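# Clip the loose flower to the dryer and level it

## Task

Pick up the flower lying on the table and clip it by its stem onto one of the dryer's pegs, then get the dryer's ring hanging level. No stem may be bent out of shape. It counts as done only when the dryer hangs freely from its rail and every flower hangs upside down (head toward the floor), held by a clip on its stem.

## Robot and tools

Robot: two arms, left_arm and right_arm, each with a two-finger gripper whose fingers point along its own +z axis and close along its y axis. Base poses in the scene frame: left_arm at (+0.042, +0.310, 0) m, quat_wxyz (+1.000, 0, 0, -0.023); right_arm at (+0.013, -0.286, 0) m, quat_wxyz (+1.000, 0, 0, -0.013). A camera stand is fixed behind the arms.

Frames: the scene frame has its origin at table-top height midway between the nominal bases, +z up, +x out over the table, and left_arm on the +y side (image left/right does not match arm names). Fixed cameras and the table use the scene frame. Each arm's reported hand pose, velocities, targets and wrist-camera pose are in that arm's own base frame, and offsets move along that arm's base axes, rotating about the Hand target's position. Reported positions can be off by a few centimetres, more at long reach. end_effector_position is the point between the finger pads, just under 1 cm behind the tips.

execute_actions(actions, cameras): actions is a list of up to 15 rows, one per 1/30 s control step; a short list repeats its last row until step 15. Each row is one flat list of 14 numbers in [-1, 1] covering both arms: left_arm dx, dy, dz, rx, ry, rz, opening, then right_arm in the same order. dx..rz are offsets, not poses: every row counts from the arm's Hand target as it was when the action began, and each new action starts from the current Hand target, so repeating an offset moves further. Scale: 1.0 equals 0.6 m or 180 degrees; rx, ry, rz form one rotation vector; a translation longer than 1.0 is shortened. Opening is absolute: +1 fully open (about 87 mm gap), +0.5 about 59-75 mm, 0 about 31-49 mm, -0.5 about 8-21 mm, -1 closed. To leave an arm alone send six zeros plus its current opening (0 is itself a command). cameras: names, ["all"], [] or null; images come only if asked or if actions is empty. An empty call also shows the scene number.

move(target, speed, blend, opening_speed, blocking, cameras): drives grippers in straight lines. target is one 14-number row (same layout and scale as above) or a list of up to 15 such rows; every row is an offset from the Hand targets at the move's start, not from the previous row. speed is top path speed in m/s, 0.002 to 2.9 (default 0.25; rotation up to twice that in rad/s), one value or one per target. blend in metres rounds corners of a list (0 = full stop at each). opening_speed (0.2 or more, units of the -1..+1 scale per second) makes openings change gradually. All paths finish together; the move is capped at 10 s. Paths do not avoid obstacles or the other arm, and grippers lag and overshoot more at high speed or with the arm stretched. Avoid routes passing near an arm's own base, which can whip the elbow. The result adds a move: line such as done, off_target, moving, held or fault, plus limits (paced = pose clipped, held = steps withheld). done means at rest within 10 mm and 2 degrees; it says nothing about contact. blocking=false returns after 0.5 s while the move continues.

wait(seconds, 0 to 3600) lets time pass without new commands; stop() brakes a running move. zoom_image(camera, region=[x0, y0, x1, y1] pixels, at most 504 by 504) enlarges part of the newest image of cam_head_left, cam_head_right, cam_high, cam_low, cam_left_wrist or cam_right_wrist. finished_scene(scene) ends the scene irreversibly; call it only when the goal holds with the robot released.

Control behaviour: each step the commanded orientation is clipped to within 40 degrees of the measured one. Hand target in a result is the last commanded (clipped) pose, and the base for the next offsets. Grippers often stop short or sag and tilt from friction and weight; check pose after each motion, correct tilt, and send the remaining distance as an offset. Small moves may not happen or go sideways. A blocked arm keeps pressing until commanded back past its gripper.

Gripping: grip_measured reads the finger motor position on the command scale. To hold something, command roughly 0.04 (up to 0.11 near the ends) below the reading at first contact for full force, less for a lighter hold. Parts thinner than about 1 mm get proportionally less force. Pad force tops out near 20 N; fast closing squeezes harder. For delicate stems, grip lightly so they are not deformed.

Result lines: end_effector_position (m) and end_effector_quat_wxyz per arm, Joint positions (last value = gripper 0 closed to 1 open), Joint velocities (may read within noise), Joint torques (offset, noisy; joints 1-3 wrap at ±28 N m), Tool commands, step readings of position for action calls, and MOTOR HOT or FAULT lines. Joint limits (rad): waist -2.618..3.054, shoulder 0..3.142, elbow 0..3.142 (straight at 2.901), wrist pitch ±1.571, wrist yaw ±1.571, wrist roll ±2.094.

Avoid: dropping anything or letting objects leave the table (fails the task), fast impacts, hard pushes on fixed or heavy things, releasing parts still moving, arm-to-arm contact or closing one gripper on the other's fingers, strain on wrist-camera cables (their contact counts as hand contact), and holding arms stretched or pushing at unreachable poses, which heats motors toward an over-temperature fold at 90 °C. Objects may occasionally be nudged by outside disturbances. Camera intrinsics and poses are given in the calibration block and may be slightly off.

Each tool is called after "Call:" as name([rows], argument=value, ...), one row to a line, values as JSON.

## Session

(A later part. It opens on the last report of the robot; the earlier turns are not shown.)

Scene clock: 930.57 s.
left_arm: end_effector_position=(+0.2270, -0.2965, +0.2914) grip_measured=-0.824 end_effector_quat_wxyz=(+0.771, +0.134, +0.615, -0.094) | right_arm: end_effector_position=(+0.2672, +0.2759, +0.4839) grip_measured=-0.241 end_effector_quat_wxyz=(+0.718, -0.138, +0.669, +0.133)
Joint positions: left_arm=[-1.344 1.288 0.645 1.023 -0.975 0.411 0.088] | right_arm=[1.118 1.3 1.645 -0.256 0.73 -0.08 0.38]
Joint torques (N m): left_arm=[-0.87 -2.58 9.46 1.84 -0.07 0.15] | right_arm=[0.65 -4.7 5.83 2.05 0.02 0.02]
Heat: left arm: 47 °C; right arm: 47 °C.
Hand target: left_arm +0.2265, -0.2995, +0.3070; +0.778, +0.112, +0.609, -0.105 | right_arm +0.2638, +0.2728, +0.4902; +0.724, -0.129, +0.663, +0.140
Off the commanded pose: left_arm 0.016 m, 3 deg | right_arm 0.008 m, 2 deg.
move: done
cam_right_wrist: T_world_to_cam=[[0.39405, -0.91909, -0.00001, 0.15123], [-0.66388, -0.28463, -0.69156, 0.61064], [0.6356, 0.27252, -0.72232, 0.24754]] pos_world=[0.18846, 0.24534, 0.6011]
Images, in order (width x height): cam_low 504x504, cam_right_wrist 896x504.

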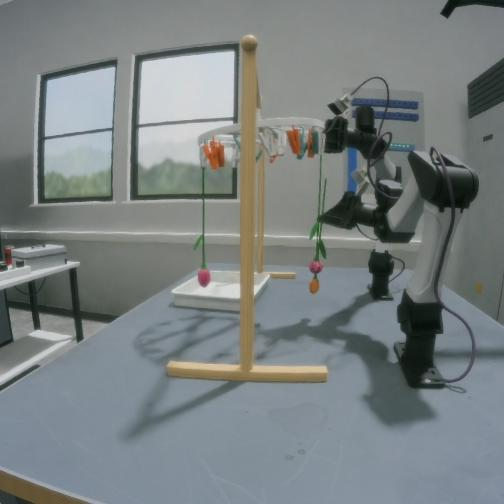

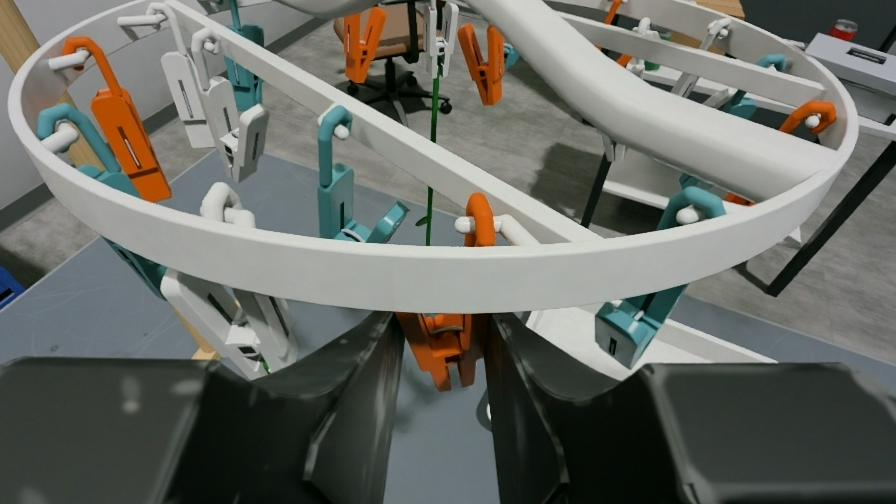

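Call:
move([
  [0,0,0,0,0,0,-0.97,0,0,0,0,0,0,-0.05],
  [0,0,0,0,0,0,-0.97,-0.0062,-0.0025,0.0433,0,0,0,-0.05],
  [0,0,0,0,0,0,-0.97,-0.0062,-0.0025,0.0433,0,0,0,-0.9],
], speed=0.06, cameras=["cam_right_wrist","cam_low"])

Call:
zoom_image(camera="cam_low", region=[270, 110, 370, 210])

Call:
zoom_image(camera="cam_right_wrist", region=[340, 260, 560, 460])

Scene clock: 935.43 s.
left_arm: end_effector_position=(+0.2270, -0.2965, +0.2915) grip_measured=-0.824 end_effector_quat_wxyz=(+0.771, +0.134, +0.615, -0.094) | right_arm: end_effector_position=(+0.2616, +0.2704, +0.5077) grip_measured=-0.475 end_effector_quat_wxyz=(+0.719, -0.134, +0.669, +0.132)
Joint positions: left_arm=[-1.344 1.288 0.645 1.023 -0.975 0.412 0.088] | right_arm=[1.133 1.334 1.782 -0.354 0.751 -0.08 0.262]
Joint torques (N m): left_arm=[-0.87 -2.56 9.44 1.84 -0.07 0.15] | right_arm=[0.43 -2.78 8.13 1.98 -0.06 -0.03]
Heat: left arm: 46 °C; right arm: 47 °C.
Hand target: left_arm +0.2265, -0.2994, +0.3070; +0.778, +0.112, +0.609, -0.105 | right_arm +0.2600, +0.2714, +0.5162; +0.723, -0.129, +0.663, +0.140
Off the commanded pose: left_arm 0.016 m, 3 deg | right_arm 0.009 m, 1 deg.
move: done
cam_right_wrist: T_world_to_cam=[[0.38818, -0.92157, -0.00486, 0.15298], [-0.66563, -0.27672, -0.69308, 0.62094], [0.63738, 0.27227, -0.72085, 0.26872]] pos_world=[0.18266, 0.23964, 0.6248]
Images, in order (width x height): cam_low 504x504, cam_right_wrist 896x504.

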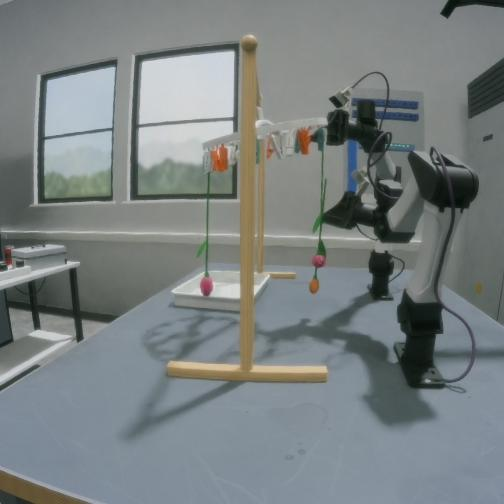

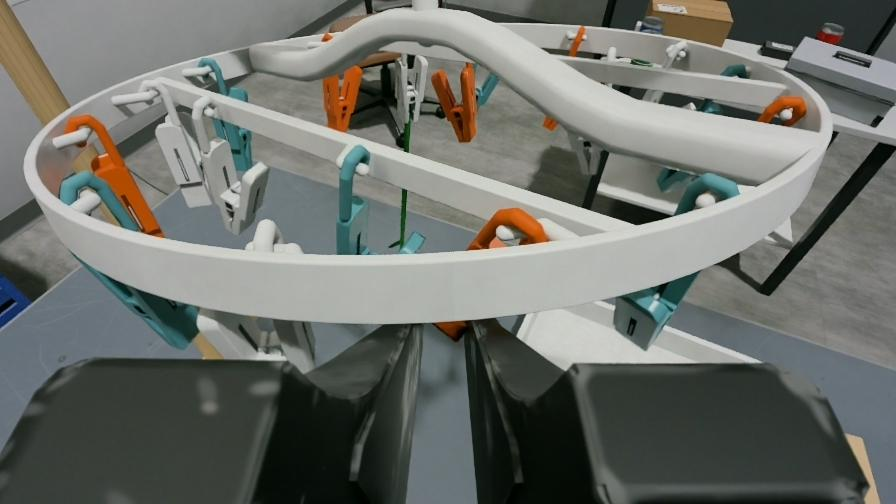

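Scaled by 5.040 from the camera's image (finer frame: 720x720).

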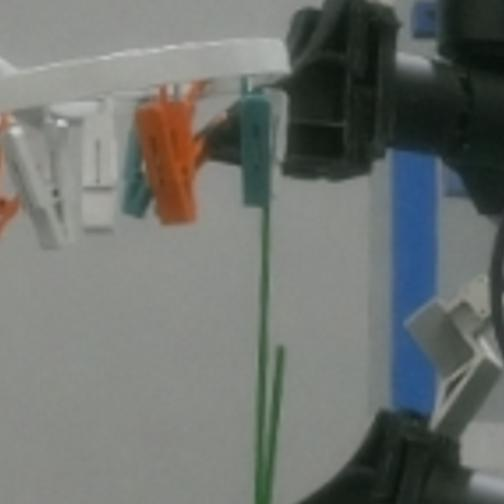

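Scaled by 2.291 from the camera's image (finer frame: 1280x720).

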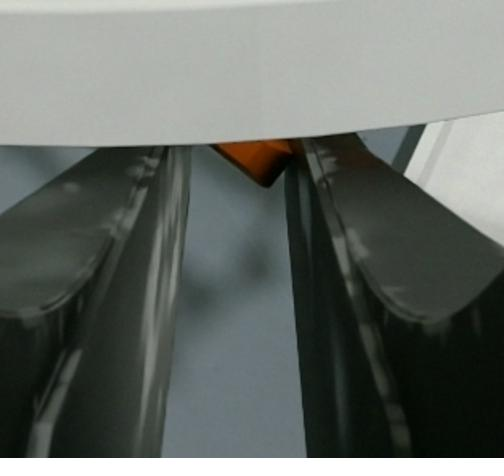

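Call:
move([
  [0,0,0,0,0,0,-0.97,0,0,0,0,0,0,0.15],
  [0,0,0,0,0,0,-0.97,0,0,-0.0312,0,0,0,0.15],
], speed=0.06, cameras=["cam_right_wrist","cam_low"])

Call:
zoom_image(camera="cam_low", region=[270, 110, 370, 210])

Call:
zoom_image(camera="cam_right_wrist", region=[340, 260, 560, 460])

Scene clock: 938.57 s.
left_arm: end_effector_position=(+0.2270, -0.2965, +0.2915) grip_measured=-0.824 end_effector_quat_wxyz=(+0.771, +0.134, +0.615, -0.094) | right_arm: end_effector_position=(+0.2635, +0.2745, +0.4893) grip_measured=+0.150 end_effector_quat_wxyz=(+0.717, -0.137, +0.671, +0.130)
Joint positions: left_arm=[-1.344 1.288 0.645 1.023 -0.975 0.412 0.088] | right_arm=[1.133 1.308 1.682 -0.289 0.751 -0.08 0.575]
Joint torques (N m): left_arm=[-0.85 -2.56 9.44 1.84 -0.07 0.15] | right_arm=[0.4 -4.94 5.94 2.07 -0.1 -0.03]
Heat: left arm: 46 °C; right arm: 47 °C.
Hand target: left_arm +0.2265, -0.2995, +0.3070; +0.778, +0.112, +0.609, -0.105 | right_arm +0.2600, +0.2713, +0.4975; +0.724, -0.129, +0.663, +0.141
Off the commanded pose: left_arm 0.016 m, 3 deg | right_arm 0.009 m, 2 deg.
move: done
cam_right_wrist: T_world_to_cam=[[0.38818, -0.92158, 0.00096, 0.15303], [-0.66826, -0.28219, -0.68833, 0.61044], [0.63463, 0.26655, -0.7254, 0.25759]] pos_world=[0.18505, 0.24463, 0.6069]
Images, in order (width x height): cam_low 504x504, cam_right_wrist 896x504.

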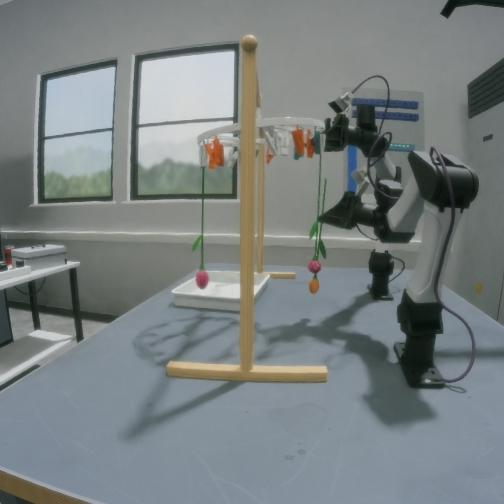

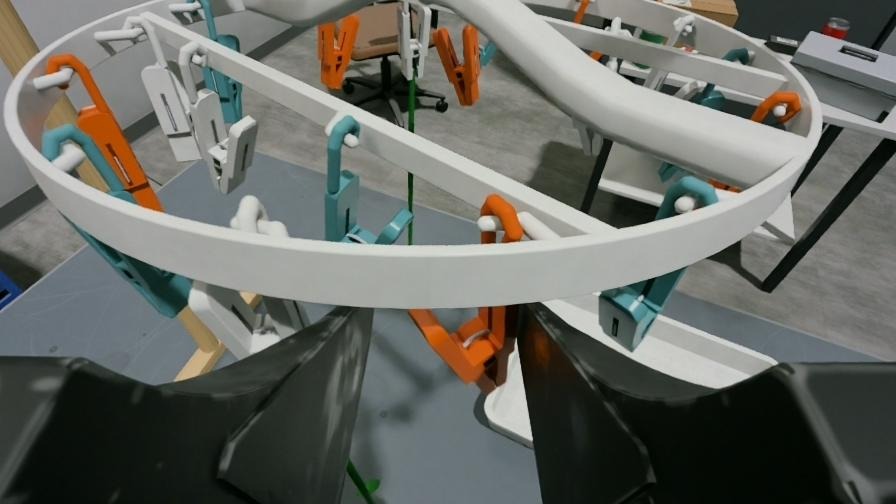

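Scaled by 5.040 from the camera's image (finer frame: 720x720).

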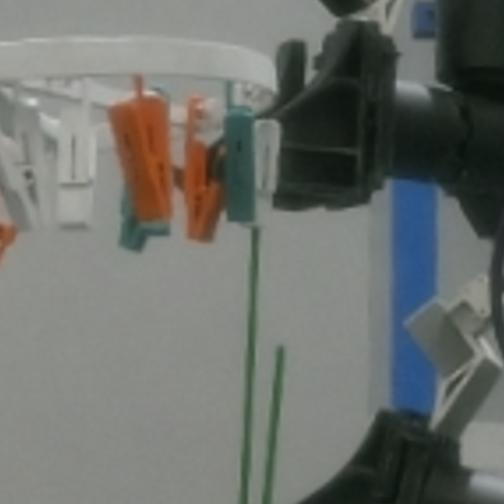

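Scaled by 2.291 from the camera's image (finer frame: 1280x720).

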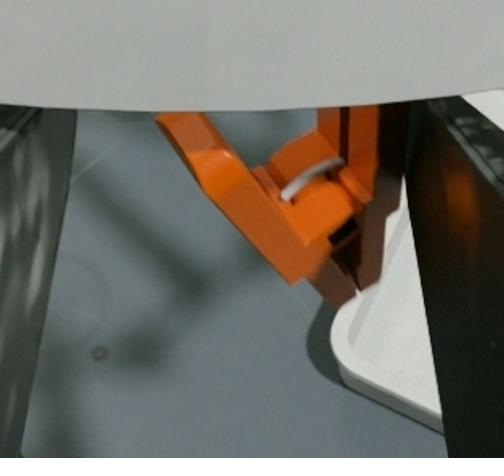

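Call:
move(target=[0,0,0,0,0,0,-0.97,0,0,0,0,0,0,-0.9], opening_speed=0.6, cameras=["cam_right_wrist","cam_low"])

Call:
zoom_image(camera="cam_low", region=[270, 110, 370, 210])

Call:
zoom_image(camera="cam_right_wrist", region=[340, 260, 560, 460])

Scene clock: 942.43 s.
left_arm: end_effector_position=(+0.2270, -0.2965, +0.2915) grip_measured=-0.824 end_effector_quat_wxyz=(+0.771, +0.134, +0.615, -0.094) | right_arm: end_effector_position=(+0.2635, +0.2745, +0.4895) grip_measured=-0.247 end_effector_quat_wxyz=(+0.717, -0.136, +0.671, +0.130)
Joint positions: left_arm=[-1.344 1.288 0.645 1.023 -0.975 0.412 0.088] | right_arm=[1.133 1.308 1.682 -0.288 0.751 -0.08 0.377]
Joint torques (N m): left_arm=[-0.85 -2.56 9.44 1.84 -0.07 0.15] | right_arm=[0.42 -4.92 5.97 2.05 -0.07 -0.01]
Heat: left arm: 46 °C; right arm: 47 °C.
Hand target: left_arm +0.2265, -0.2995, +0.3070; +0.778, +0.112, +0.609, -0.105 | right_arm +0.2600, +0.2713, +0.4975; +0.724, -0.129, +0.663, +0.141
Off the commanded pose: left_arm 0.016 m, 3 deg | right_arm 0.009 m, 2 deg.
move: done
cam_right_wrist: T_world_to_cam=[[0.38821, -0.92157, 0.0002, 0.15339], [-0.66787, -0.28149, -0.689, 0.61071], [0.63502, 0.26734, -0.72476, 0.25711]] pos_world=[0.18506, 0.24453, 0.6071]
Images, in order (width x height): cam_low 504x504, cam_right_wrist 896x504.

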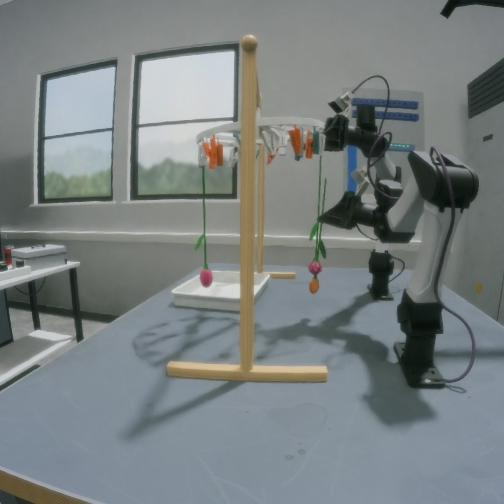

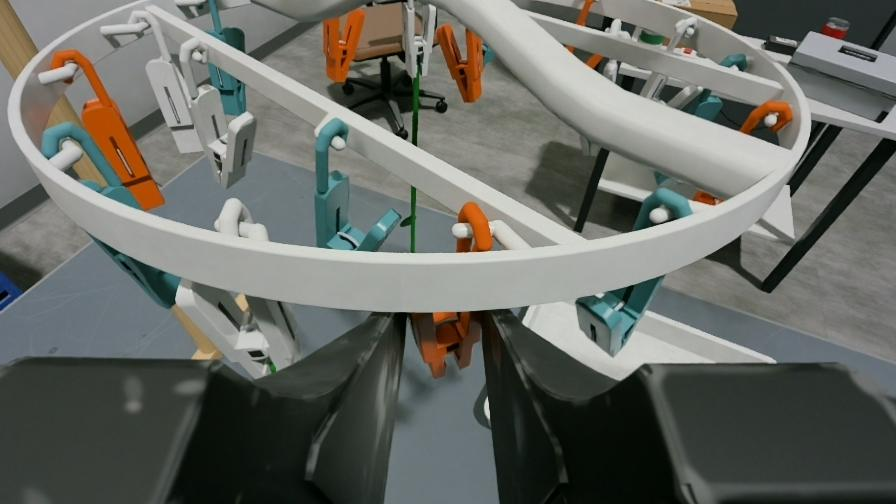

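Scaled by 5.040 from the camera's image (finer frame: 720x720).

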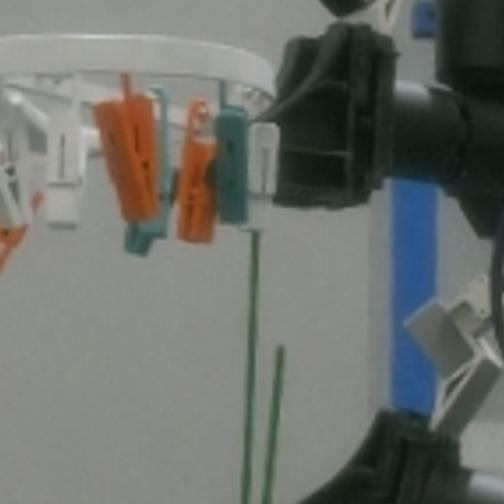

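Scaled by 2.291 from the camera's image (finer frame: 1280x720).

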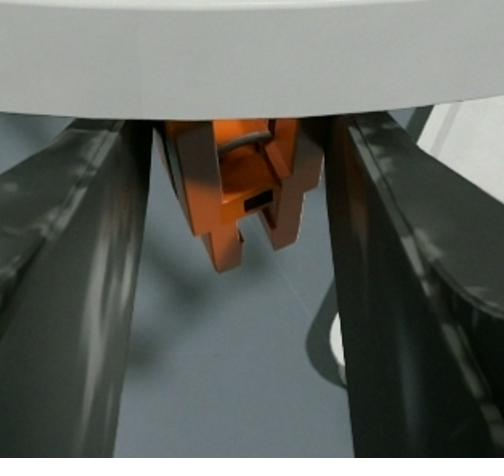

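Call:
move([
  [0,0,0,0,0,0,-0.97,0,0,0,0,0,0,0.15],
  [0,0,0,0,0,0,-0.97,-0.0128,-0.0125,-0.003,0,0,0,0.15],
], speed=0.06, cameras=["cam_right_wrist","cam_head_left"])

Call:
zoom_image(camera="cam_right_wrist", region=[340, 230, 560, 430])

Call:
zoom_image(camera="cam_head_left", region=[110, 80, 310, 280])

Scene clock: 949.43 s.
left_arm: end_effector_position=(+0.2270, -0.2964, +0.2915) grip_measured=-0.824 end_effector_quat_wxyz=(+0.772, +0.134, +0.615, -0.094) | right_arm: end_effector_position=(+0.2552, +0.2671, +0.4911) grip_measured=+0.150 end_effector_quat_wxyz=(+0.719, -0.136, +0.668, +0.136)
Joint positions: left_arm=[-1.344 1.288 0.645 1.023 -0.975 0.412 0.088] | right_arm=[1.148 1.268 1.652 -0.285 0.758 -0.081 0.575]
Joint torques (N m): left_arm=[-0.87 -2.56 9.44 1.84 -0.06 0.15] | right_arm=[0.62 -4.14 5.74 2.02 0.03 -0.05]
Heat: left arm: 46 °C; right arm: 46 °C.
Hand target: left_arm +0.2265, -0.2995, +0.3070; +0.778, +0.112, +0.609, -0.105 | right_arm +0.2523, +0.2639, +0.4957; +0.723, -0.129, +0.663, +0.141
Off the commanded pose: left_arm 0.016 m, 3 deg | right_arm 0.006 m, 1 deg.
move: done
cam_right_wrist: T_world_to_cam=[[0.39629, -0.91809, -0.00761, 0.15072], [-0.66204, -0.28001, -0.6952, 0.60525], [0.63613, 0.28054, -0.71878, 0.25876]] pos_world=[0.17636, 0.23526, 0.60791]
Images, in order (width x height): cam_head_left 504x504, cam_right_wrist 896x504.

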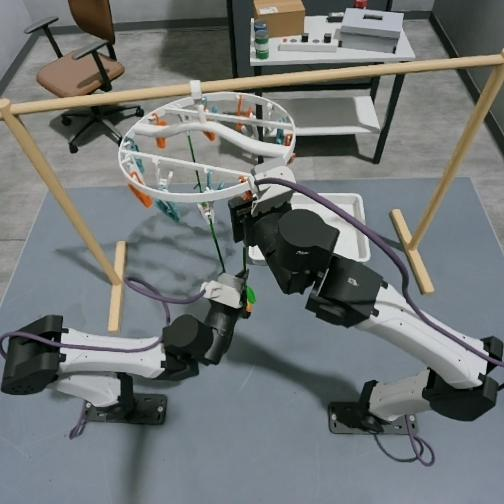

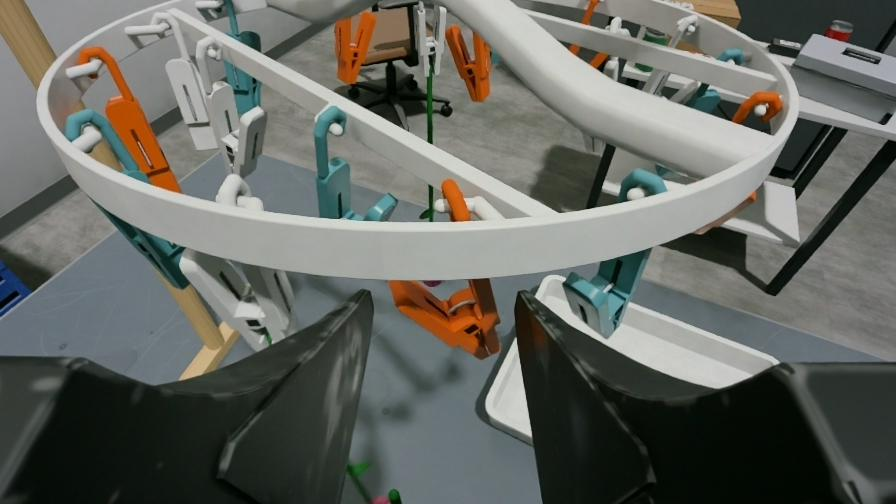

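Scaled by 2.291 from the camera's image (finer frame: 1280x720).

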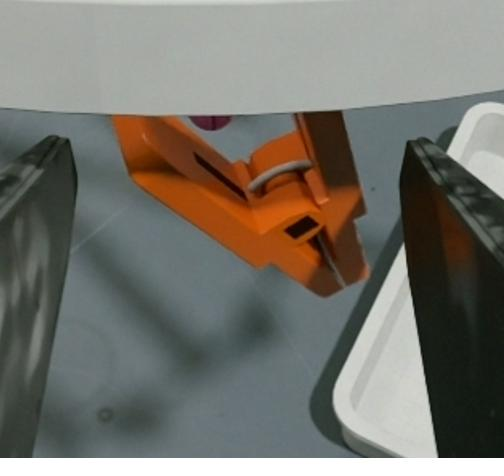

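Scaled by 2.520 from the camera's image (finer frame: 720x720).

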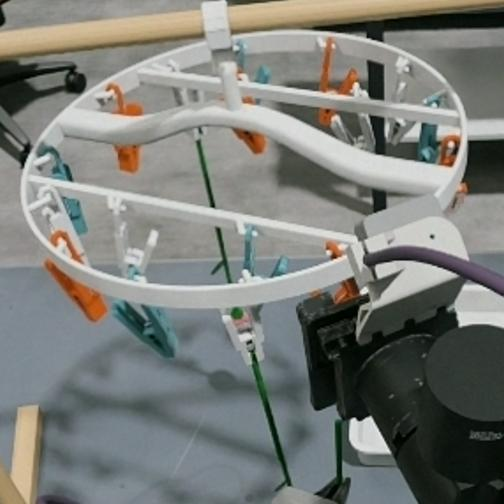

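Call:
move(target=[0,0,0,0,0,0,-0.97,0,0,0,0,0,0,-0.9], opening_speed=0.6, cameras=["cam_right_wrist","cam_low"])

Call:
zoom_image(camera="cam_right_wrist", region=[340, 230, 560, 430])

Call:
zoom_image(camera="cam_low", region=[270, 110, 370, 210])

Scene clock: 952.97 s.
left_arm: end_effector_position=(+0.2270, -0.2964, +0.2915) grip_measured=-0.824 end_effector_quat_wxyz=(+0.772, +0.134, +0.615, -0.094) | right_arm: end_effector_position=(+0.2553, +0.2672, +0.4928) grip_measured=-0.652 end_effector_quat_wxyz=(+0.721, -0.133, +0.666, +0.138)
Joint positions: left_arm=[-1.344 1.288 0.645 1.023 -0.975 0.412 0.088] | right_arm=[1.148 1.268 1.652 -0.277 0.758 -0.081 0.174]
Joint torques (N m): left_arm=[-0.87 -2.56 9.43 1.84 -0.07 0.14] | right_arm=[0.59 -4.16 5.63 1.93 0.03 -0.04]
Heat: left arm: 46 °C; right arm: 46 °C.
Hand target: left_arm +0.2265, -0.2995, +0.3070; +0.778, +0.112, +0.609, -0.105 | right_arm +0.2523, +0.2639, +0.4957; +0.724, -0.129, +0.663, +0.141
Off the commanded pose: left_arm 0.016 m, 3 deg | right_arm 0.005 m, 1 deg.
move: done
cam_right_wrist: T_world_to_cam=[[0.39591, -0.9182, -0.01288, 0.15343], [-0.65969, -0.27463, -0.69956, 0.60666], [0.6388, 0.28547, -0.71445, 0.25578]] pos_world=[0.17607, 0.23447, 0.60911]
Images, in order (width x height): cam_low 504x504, cam_right_wrist 896x504.

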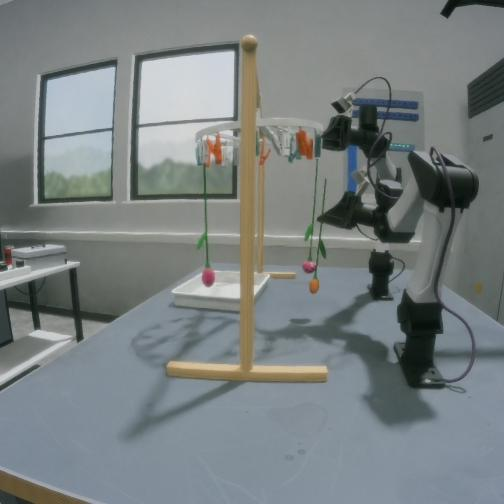

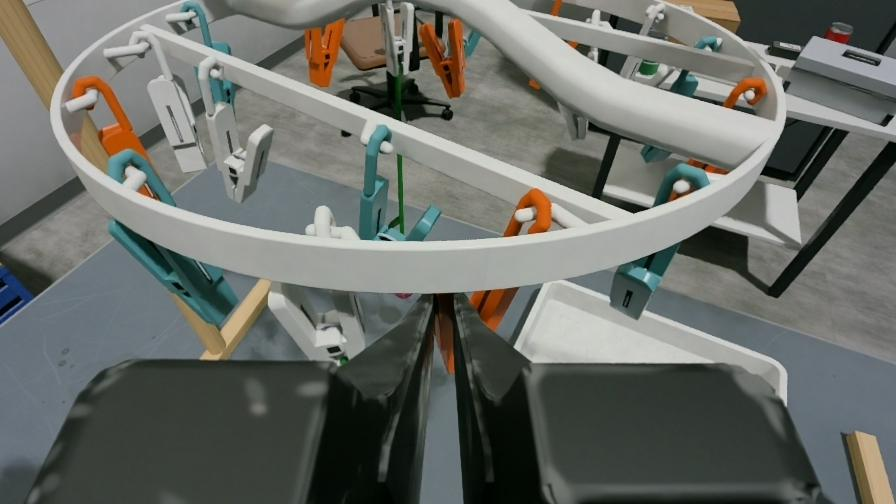

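Scaled by 2.291 from the camera's image (finer frame: 1280x720).

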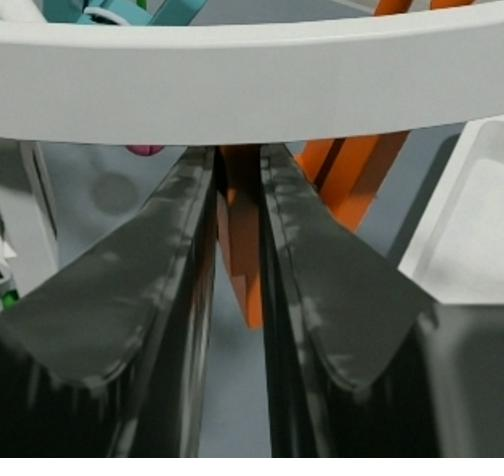

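Scaled by 5.040 from the camera's image (finer frame: 720x720).

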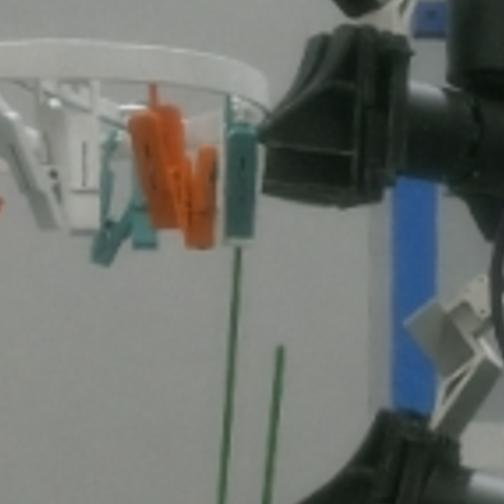

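Call:
move([
  [0,0,0,0,0,0,-0.97,0,0,0,0,0,0,0.15],
  [0,0,0,0,0,0,-0.97,-0.0617,-0.0253,0,0.0274,-0.0668,0,0.15],
], speed=0.1, cameras=["cam_right_wrist","cam_low"])

Call:
zoom_image(camera="cam_low", region=[270, 110, 370, 210])

Scene clock: 957.50 s.
left_arm: end_effector_position=(+0.2270, -0.2964, +0.2915) grip_measured=-0.824 end_effector_quat_wxyz=(+0.772, +0.134, +0.615, -0.094) | right_arm: end_effector_position=(+0.2178, +0.2522, +0.4916) grip_measured=+0.150 end_effector_quat_wxyz=(+0.791, -0.121, +0.581, +0.148)
Joint positions: left_arm=[-1.344 1.288 0.645 1.023 -0.975 0.412 0.088] | right_arm=[1.301 1.074 1.245 0.295 0.855 -0.383 0.575]
Joint torques (N m): left_arm=[-0.87 -2.55 9.44 1.84 -0.07 0.15] | right_arm=[0.7 -2.62 6.04 1.71 -0.12 -0.03]
Heat: left arm: 46 °C; right arm: 46 °C.
Hand target: left_arm +0.2265, -0.2995, +0.3070; +0.778, +0.112, +0.609, -0.105 | right_arm +0.2153, +0.2487, +0.4956; +0.794, -0.112, +0.577, +0.154
Off the commanded pose: left_arm 0.016 m, 3 deg | right_arm 0.006 m, 1 deg.
move: done
cam_right_wrist: T_world_to_cam=[[0.39804, -0.91736, 0.00377, 0.14565], [-0.49704, -0.21911, -0.83961, 0.5964], [0.77105, 0.33233, -0.54318, 0.15831]] pos_world=[0.11639, 0.21168, 0.58619]
Images, in order (width x height): cam_low 504x504, cam_right_wrist 896x504.

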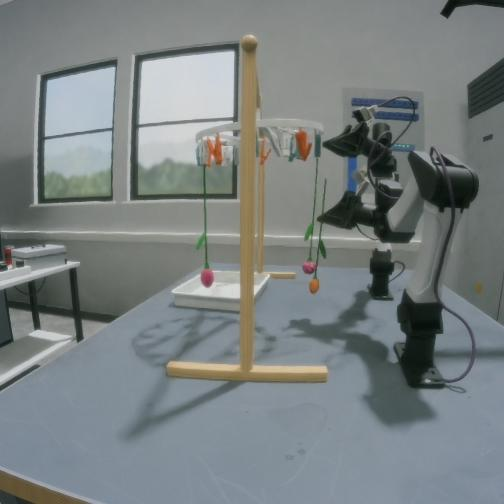

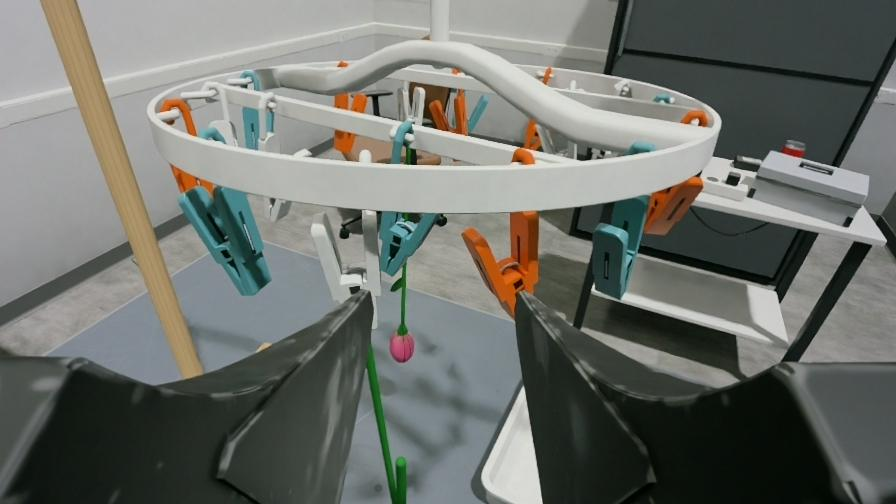

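Scaled by 5.040 from the camera's image (finer frame: 720x720).

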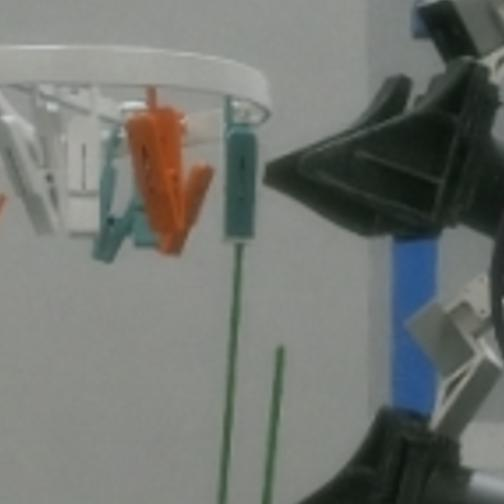

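Call:
move(target=[0,0,0,0,0,0,-0.97,0.037,-0.027,-0.003,0,0,0.0444,0.15], speed=0.1, cameras=["cam_right_wrist"])

Call:
zoom_image(camera="cam_right_wrist", region=[320, 180, 580, 400])

Scene clock: 961.87 s.
left_arm: end_effector_position=(+0.2270, -0.2964, +0.2915) grip_measured=-0.824 end_effector_quat_wxyz=(+0.772, +0.134, +0.615, -0.094) | right_arm: end_effector_position=(+0.2384, +0.2348, +0.4911) grip_measured=+0.150 end_effector_quat_wxyz=(+0.780, -0.156, +0.571, +0.202)
Joint positions: left_arm=[-1.344 1.288 0.645 1.023 -0.975 0.412 0.088] | right_arm=[1.058 0.99 1.241 0.098 0.51 -0.189 0.575]
Joint torques (N m): left_arm=[-0.85 -2.56 9.46 1.84 -0.07 0.14] | right_arm=[-0.5 -1.73 6.35 1.79 -0.22 0.13]
Heat: left arm: 46 °C; right arm: 46 °C.
Hand target: left_arm +0.2265, -0.2995, +0.3070; +0.778, +0.112, +0.609, -0.105 | right_arm +0.2375, +0.2325, +0.4938; +0.781, -0.152, +0.568, +0.209
Off the commanded pose: left_arm 0.016 m, 3 deg | right_arm 0.004 m, 1 deg.
move: done
cam_right_wrist: T_world_to_cam=[[0.51568, -0.85678, -0.00305, 0.0825], [-0.46401, -0.27628, -0.84165, 0.60896], [0.72026, 0.43543, -0.54002, 0.13428]] pos_world=[0.1433, 0.18046, 0.5853]

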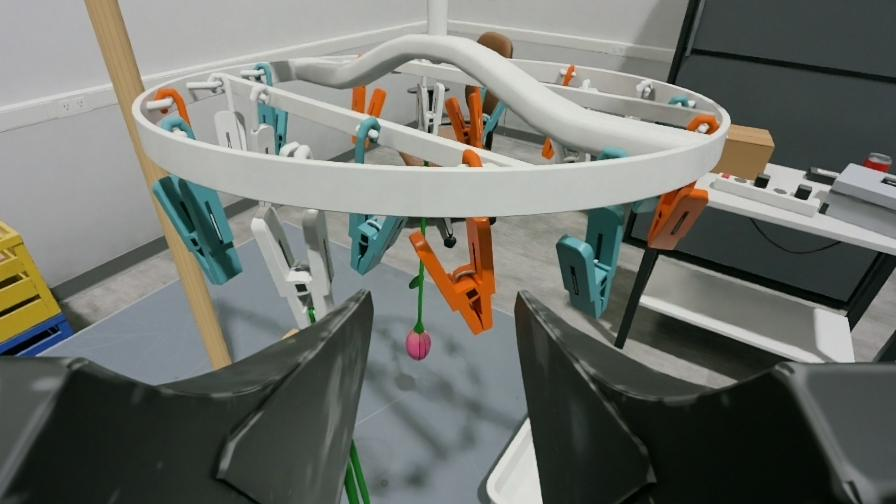

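Scaled by 1.938 from the camera's image (finer frame: 1280x720).

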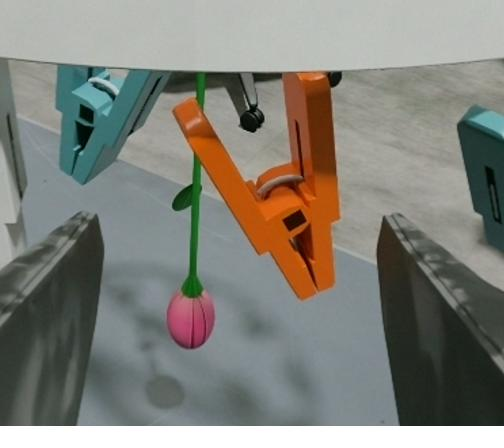

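Call:
move([
  [0,0,0,0,0,0,-0.97,0.065,0.0373,0.003,0,0,0,0.15],
  [0,0,0,0,0,0,-0.97,0.065,0.0373,0.003,0,0,0,-0.3],
], speed=0.1, cameras=["cam_right_wrist"])

Call:
zoom_image(camera="cam_right_wrist", region=[320, 180, 580, 400])

Scene clock: 967.50 s.
left_arm: end_effector_position=(+0.2270, -0.2964, +0.2915) grip_measured=-0.824 end_effector_quat_wxyz=(+0.772, +0.134, +0.615, -0.094) | right_arm: end_effector_position=(+0.2764, +0.2566, +0.4810) grip_measured=-0.258 end_effector_quat_wxyz=(+0.772, -0.164, +0.580, +0.199)
Joint positions: left_arm=[-1.344 1.288 0.645 1.023 -0.975 0.412 0.088] | right_arm=[0.946 1.114 1.286 0.129 0.402 -0.145 0.371]
Joint torques (N m): left_arm=[-0.87 -2.56 9.44 1.84 -0.06 0.15] | right_arm=[-0.51 -1.77 9.31 2.06 -0.15 0.13]
Heat: left arm: 46 °C; right arm: 46 °C.
Hand target: left_arm +0.2265, -0.2995, +0.3070; +0.778, +0.112, +0.609, -0.105 | right_arm +0.2765, +0.2548, +0.4957; +0.781, -0.152, +0.568, +0.209
Off the commanded pose: left_arm 0.016 m, 3 deg | right_arm 0.015 m, 3 deg.
move: off_target (right_arm); target 2's new opening was sent with right_arm's hand 0.015 m and 3 deg from that target
cam_right_wrist: T_world_to_cam=[[0.51864, -0.85496, 0.00753, 0.0753], [-0.47801, -0.29725, -0.82653, 0.626], [0.70888, 0.42507, -0.56285, 0.10877]] pos_world=[0.18308, 0.20423, 0.57806]

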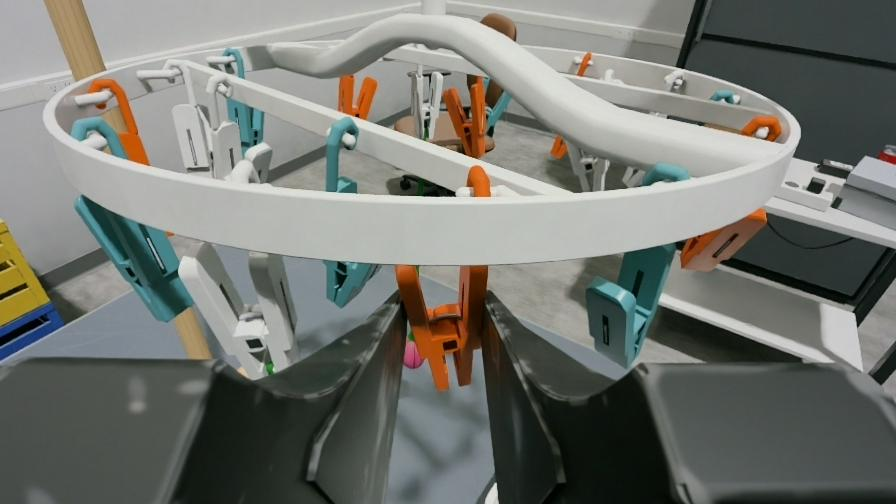

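Scaled by 1.938 from the camera's image (finer frame: 1280x720).

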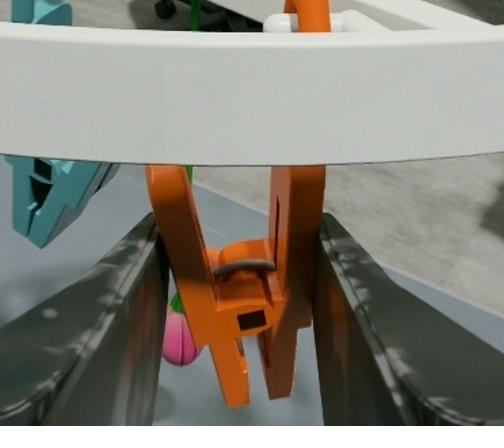

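Call:
move([
  [0,0,0,0,0,0,-0.97,0,0,0,0,0,0,0.0],
  [0,0,0,0,0,0,-0.97,0,0,0.025,0,0,0,0.0],
  [0,0,0,0,0,0,-0.97,0,0,0.025,0,0,0,-0.9],
], speed=0.06, cameras=["cam_right_wrist","cam_low"])

Call:
zoom_image(camera="cam_right_wrist", region=[320, 180, 580, 400])

Call:
zoom_image(camera="cam_low", region=[270, 110, 370, 210])

Scene clock: 971.00 s.
left_arm: end_effector_position=(+0.2270, -0.2964, +0.2915) grip_measured=-0.824 end_effector_quat_wxyz=(+0.772, +0.134, +0.615, -0.094) | right_arm: end_effector_position=(+0.2767, +0.2559, +0.5008) grip_measured=-0.346 end_effector_quat_wxyz=(+0.776, -0.159, +0.575, +0.202)
Joint positions: left_arm=[-1.344 1.288 0.645 1.023 -0.975 0.412 0.088] | right_arm=[0.943 1.141 1.369 0.089 0.4 -0.143 0.327]
Joint torques (N m): left_arm=[-0.87 -2.58 9.44 1.83 -0.07 0.15] | right_arm=[-0.29 -1.84 8.84 1.91 -0.14 0.1]
Heat: left arm: 45 °C; right arm: 46 °C.
Hand target: left_arm +0.2265, -0.2995, +0.3070; +0.778, +0.112, +0.609, -0.105 | right_arm +0.2766, +0.2548, +0.5107; +0.781, -0.152, +0.568, +0.210
Off the commanded pose: left_arm 0.016 m, 3 deg | right_arm 0.010 m, 2 deg.
move: done
cam_right_wrist: T_world_to_cam=[[0.51837, -0.85516, -0.00039, 0.07845], [-0.4705, -0.28482, -0.83517, 0.64148], [0.71408, 0.43311, -0.55, 0.11002]] pos_world=[0.18259, 0.20215, 0.59628]
Images, in order (width x height): cam_low 504x504, cam_right_wrist 896x504.

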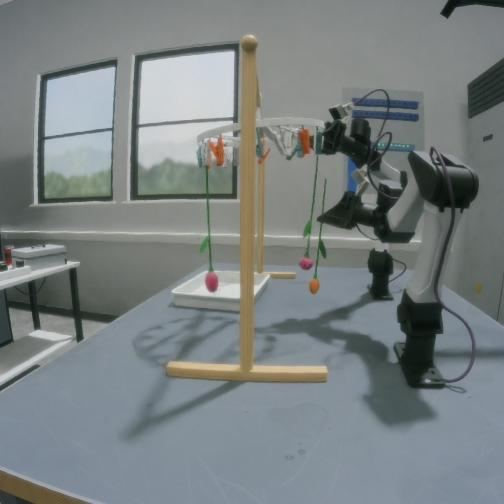

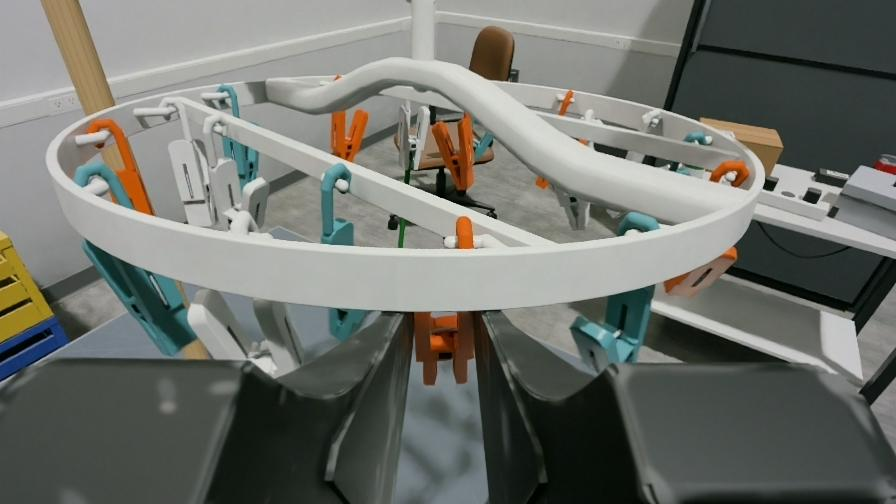

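Scaled by 1.938 from the camera's image (finer frame: 1280x720).

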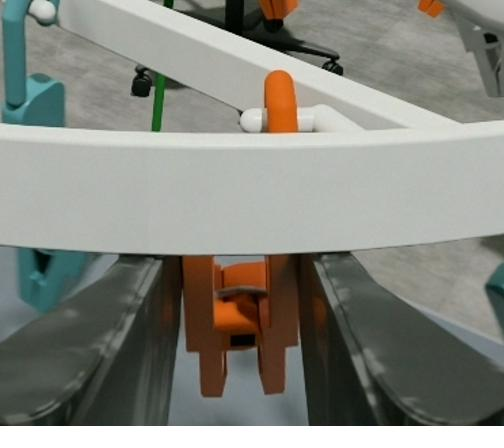

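Scaled by 5.040 from the camera's image (finer frame: 720x720).

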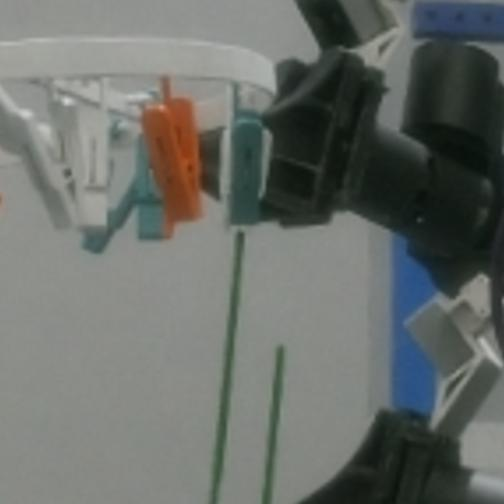

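Call:
wait(seconds=0.1, cameras=["cam_head_left","cam_head_right","cam_left_wrist","cam_low","cam_right_wrist"])

Call:
zoom_image(camera="cam_head_left", region=[180, 170, 280, 310])

Call:
zoom_image(camera="cam_head_right", region=[170, 170, 270, 310])

Scene clock: 975.77 s.
left_arm: end_effector_position=(+0.2270, -0.2964, +0.2915) grip_measured=-0.824 end_effector_quat_wxyz=(+0.772, +0.134, +0.615, -0.094) | right_arm: end_effector_position=(+0.2767, +0.2559, +0.5008) grip_measured=-0.346 end_effector_quat_wxyz=(+0.776, -0.159, +0.575, +0.202)
Joint positions: left_arm=[-1.344 1.288 0.645 1.023 -0.975 0.412 0.088] | right_arm=[0.943 1.141 1.369 0.089 0.4 -0.143 0.327]
Joint torques (N m): left_arm=[-0.87 -2.58 9.44 1.84 -0.07 0.15] | right_arm=[-0.29 -1.8 8.76 1.9 -0.14 0.12]
Heat: left arm: 45 °C; right arm: 46 °C.
Hand target: left_arm +0.2265, -0.2995, +0.3070; +0.778, +0.112, +0.609, -0.105 | right_arm +0.2766, +0.2548, +0.5107; +0.781, -0.152, +0.568, +0.210
Tool commands: left_gripper/opening=-0.97 right_gripper/opening=-0.9
Off the commanded pose: left_arm 0.016 m, 3 deg | right_arm 0.010 m, 2 deg.
wait: 0.10 s; at rest from the start
cam_left_wrist: T_world_to_cam=[[-0.27761, -0.95753, -0.07795, -0.19592], [-0.56322, 0.22795, -0.79424, 0.4513], [0.77828, -0.17659, -0.60258, 0.09527]] pos_world=[0.12565, -0.27365, 0.40058]
cam_right_wrist: T_world_to_cam=[[0.51837, -0.85516, -0.00039, 0.07845], [-0.4705, -0.28482, -0.83517, 0.64148], [0.71408, 0.43311, -0.55, 0.11002]] pos_world=[0.18259, 0.20215, 0.59628]
Images, in order (width x height): cam_head_left 504x504, cam_head_right 504x504, cam_low 504x504, cam_left_wrist 896x504, cam_right_wrist 896x504.

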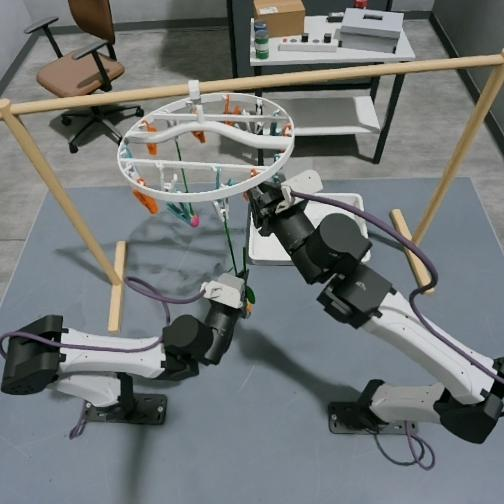

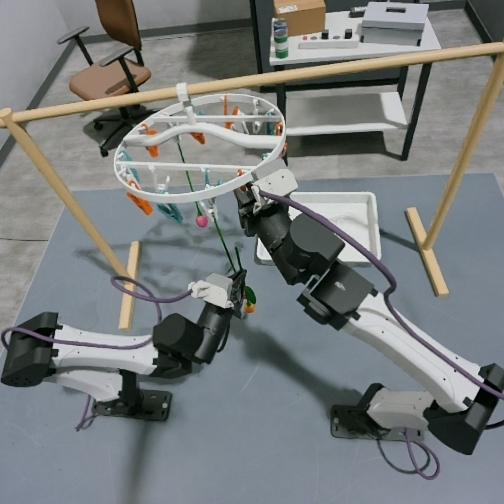

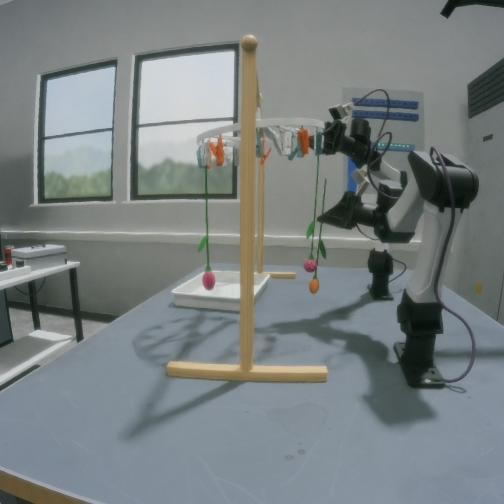

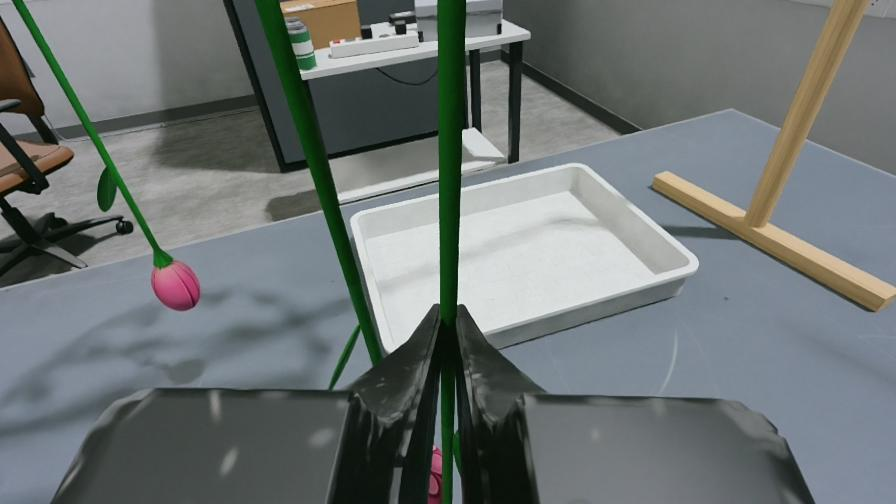

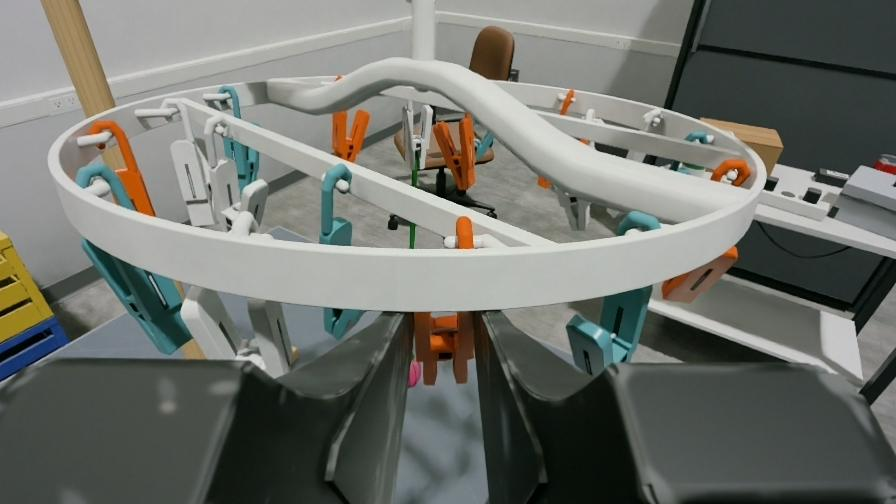

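Scaled by 3.600 from the camera's image (finer frame: 720x720).

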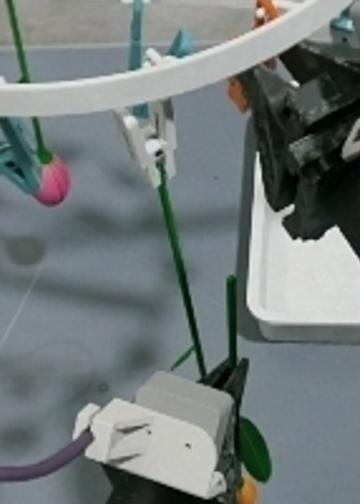

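Scaled by 3.600 from the camera's image (finer frame: 720x720).

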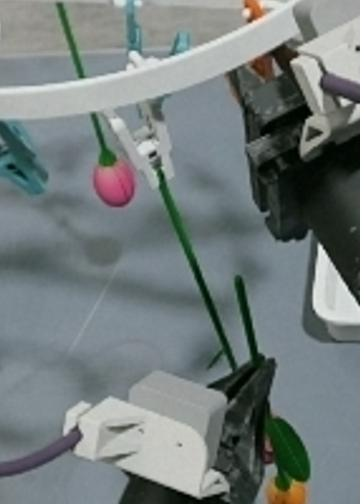

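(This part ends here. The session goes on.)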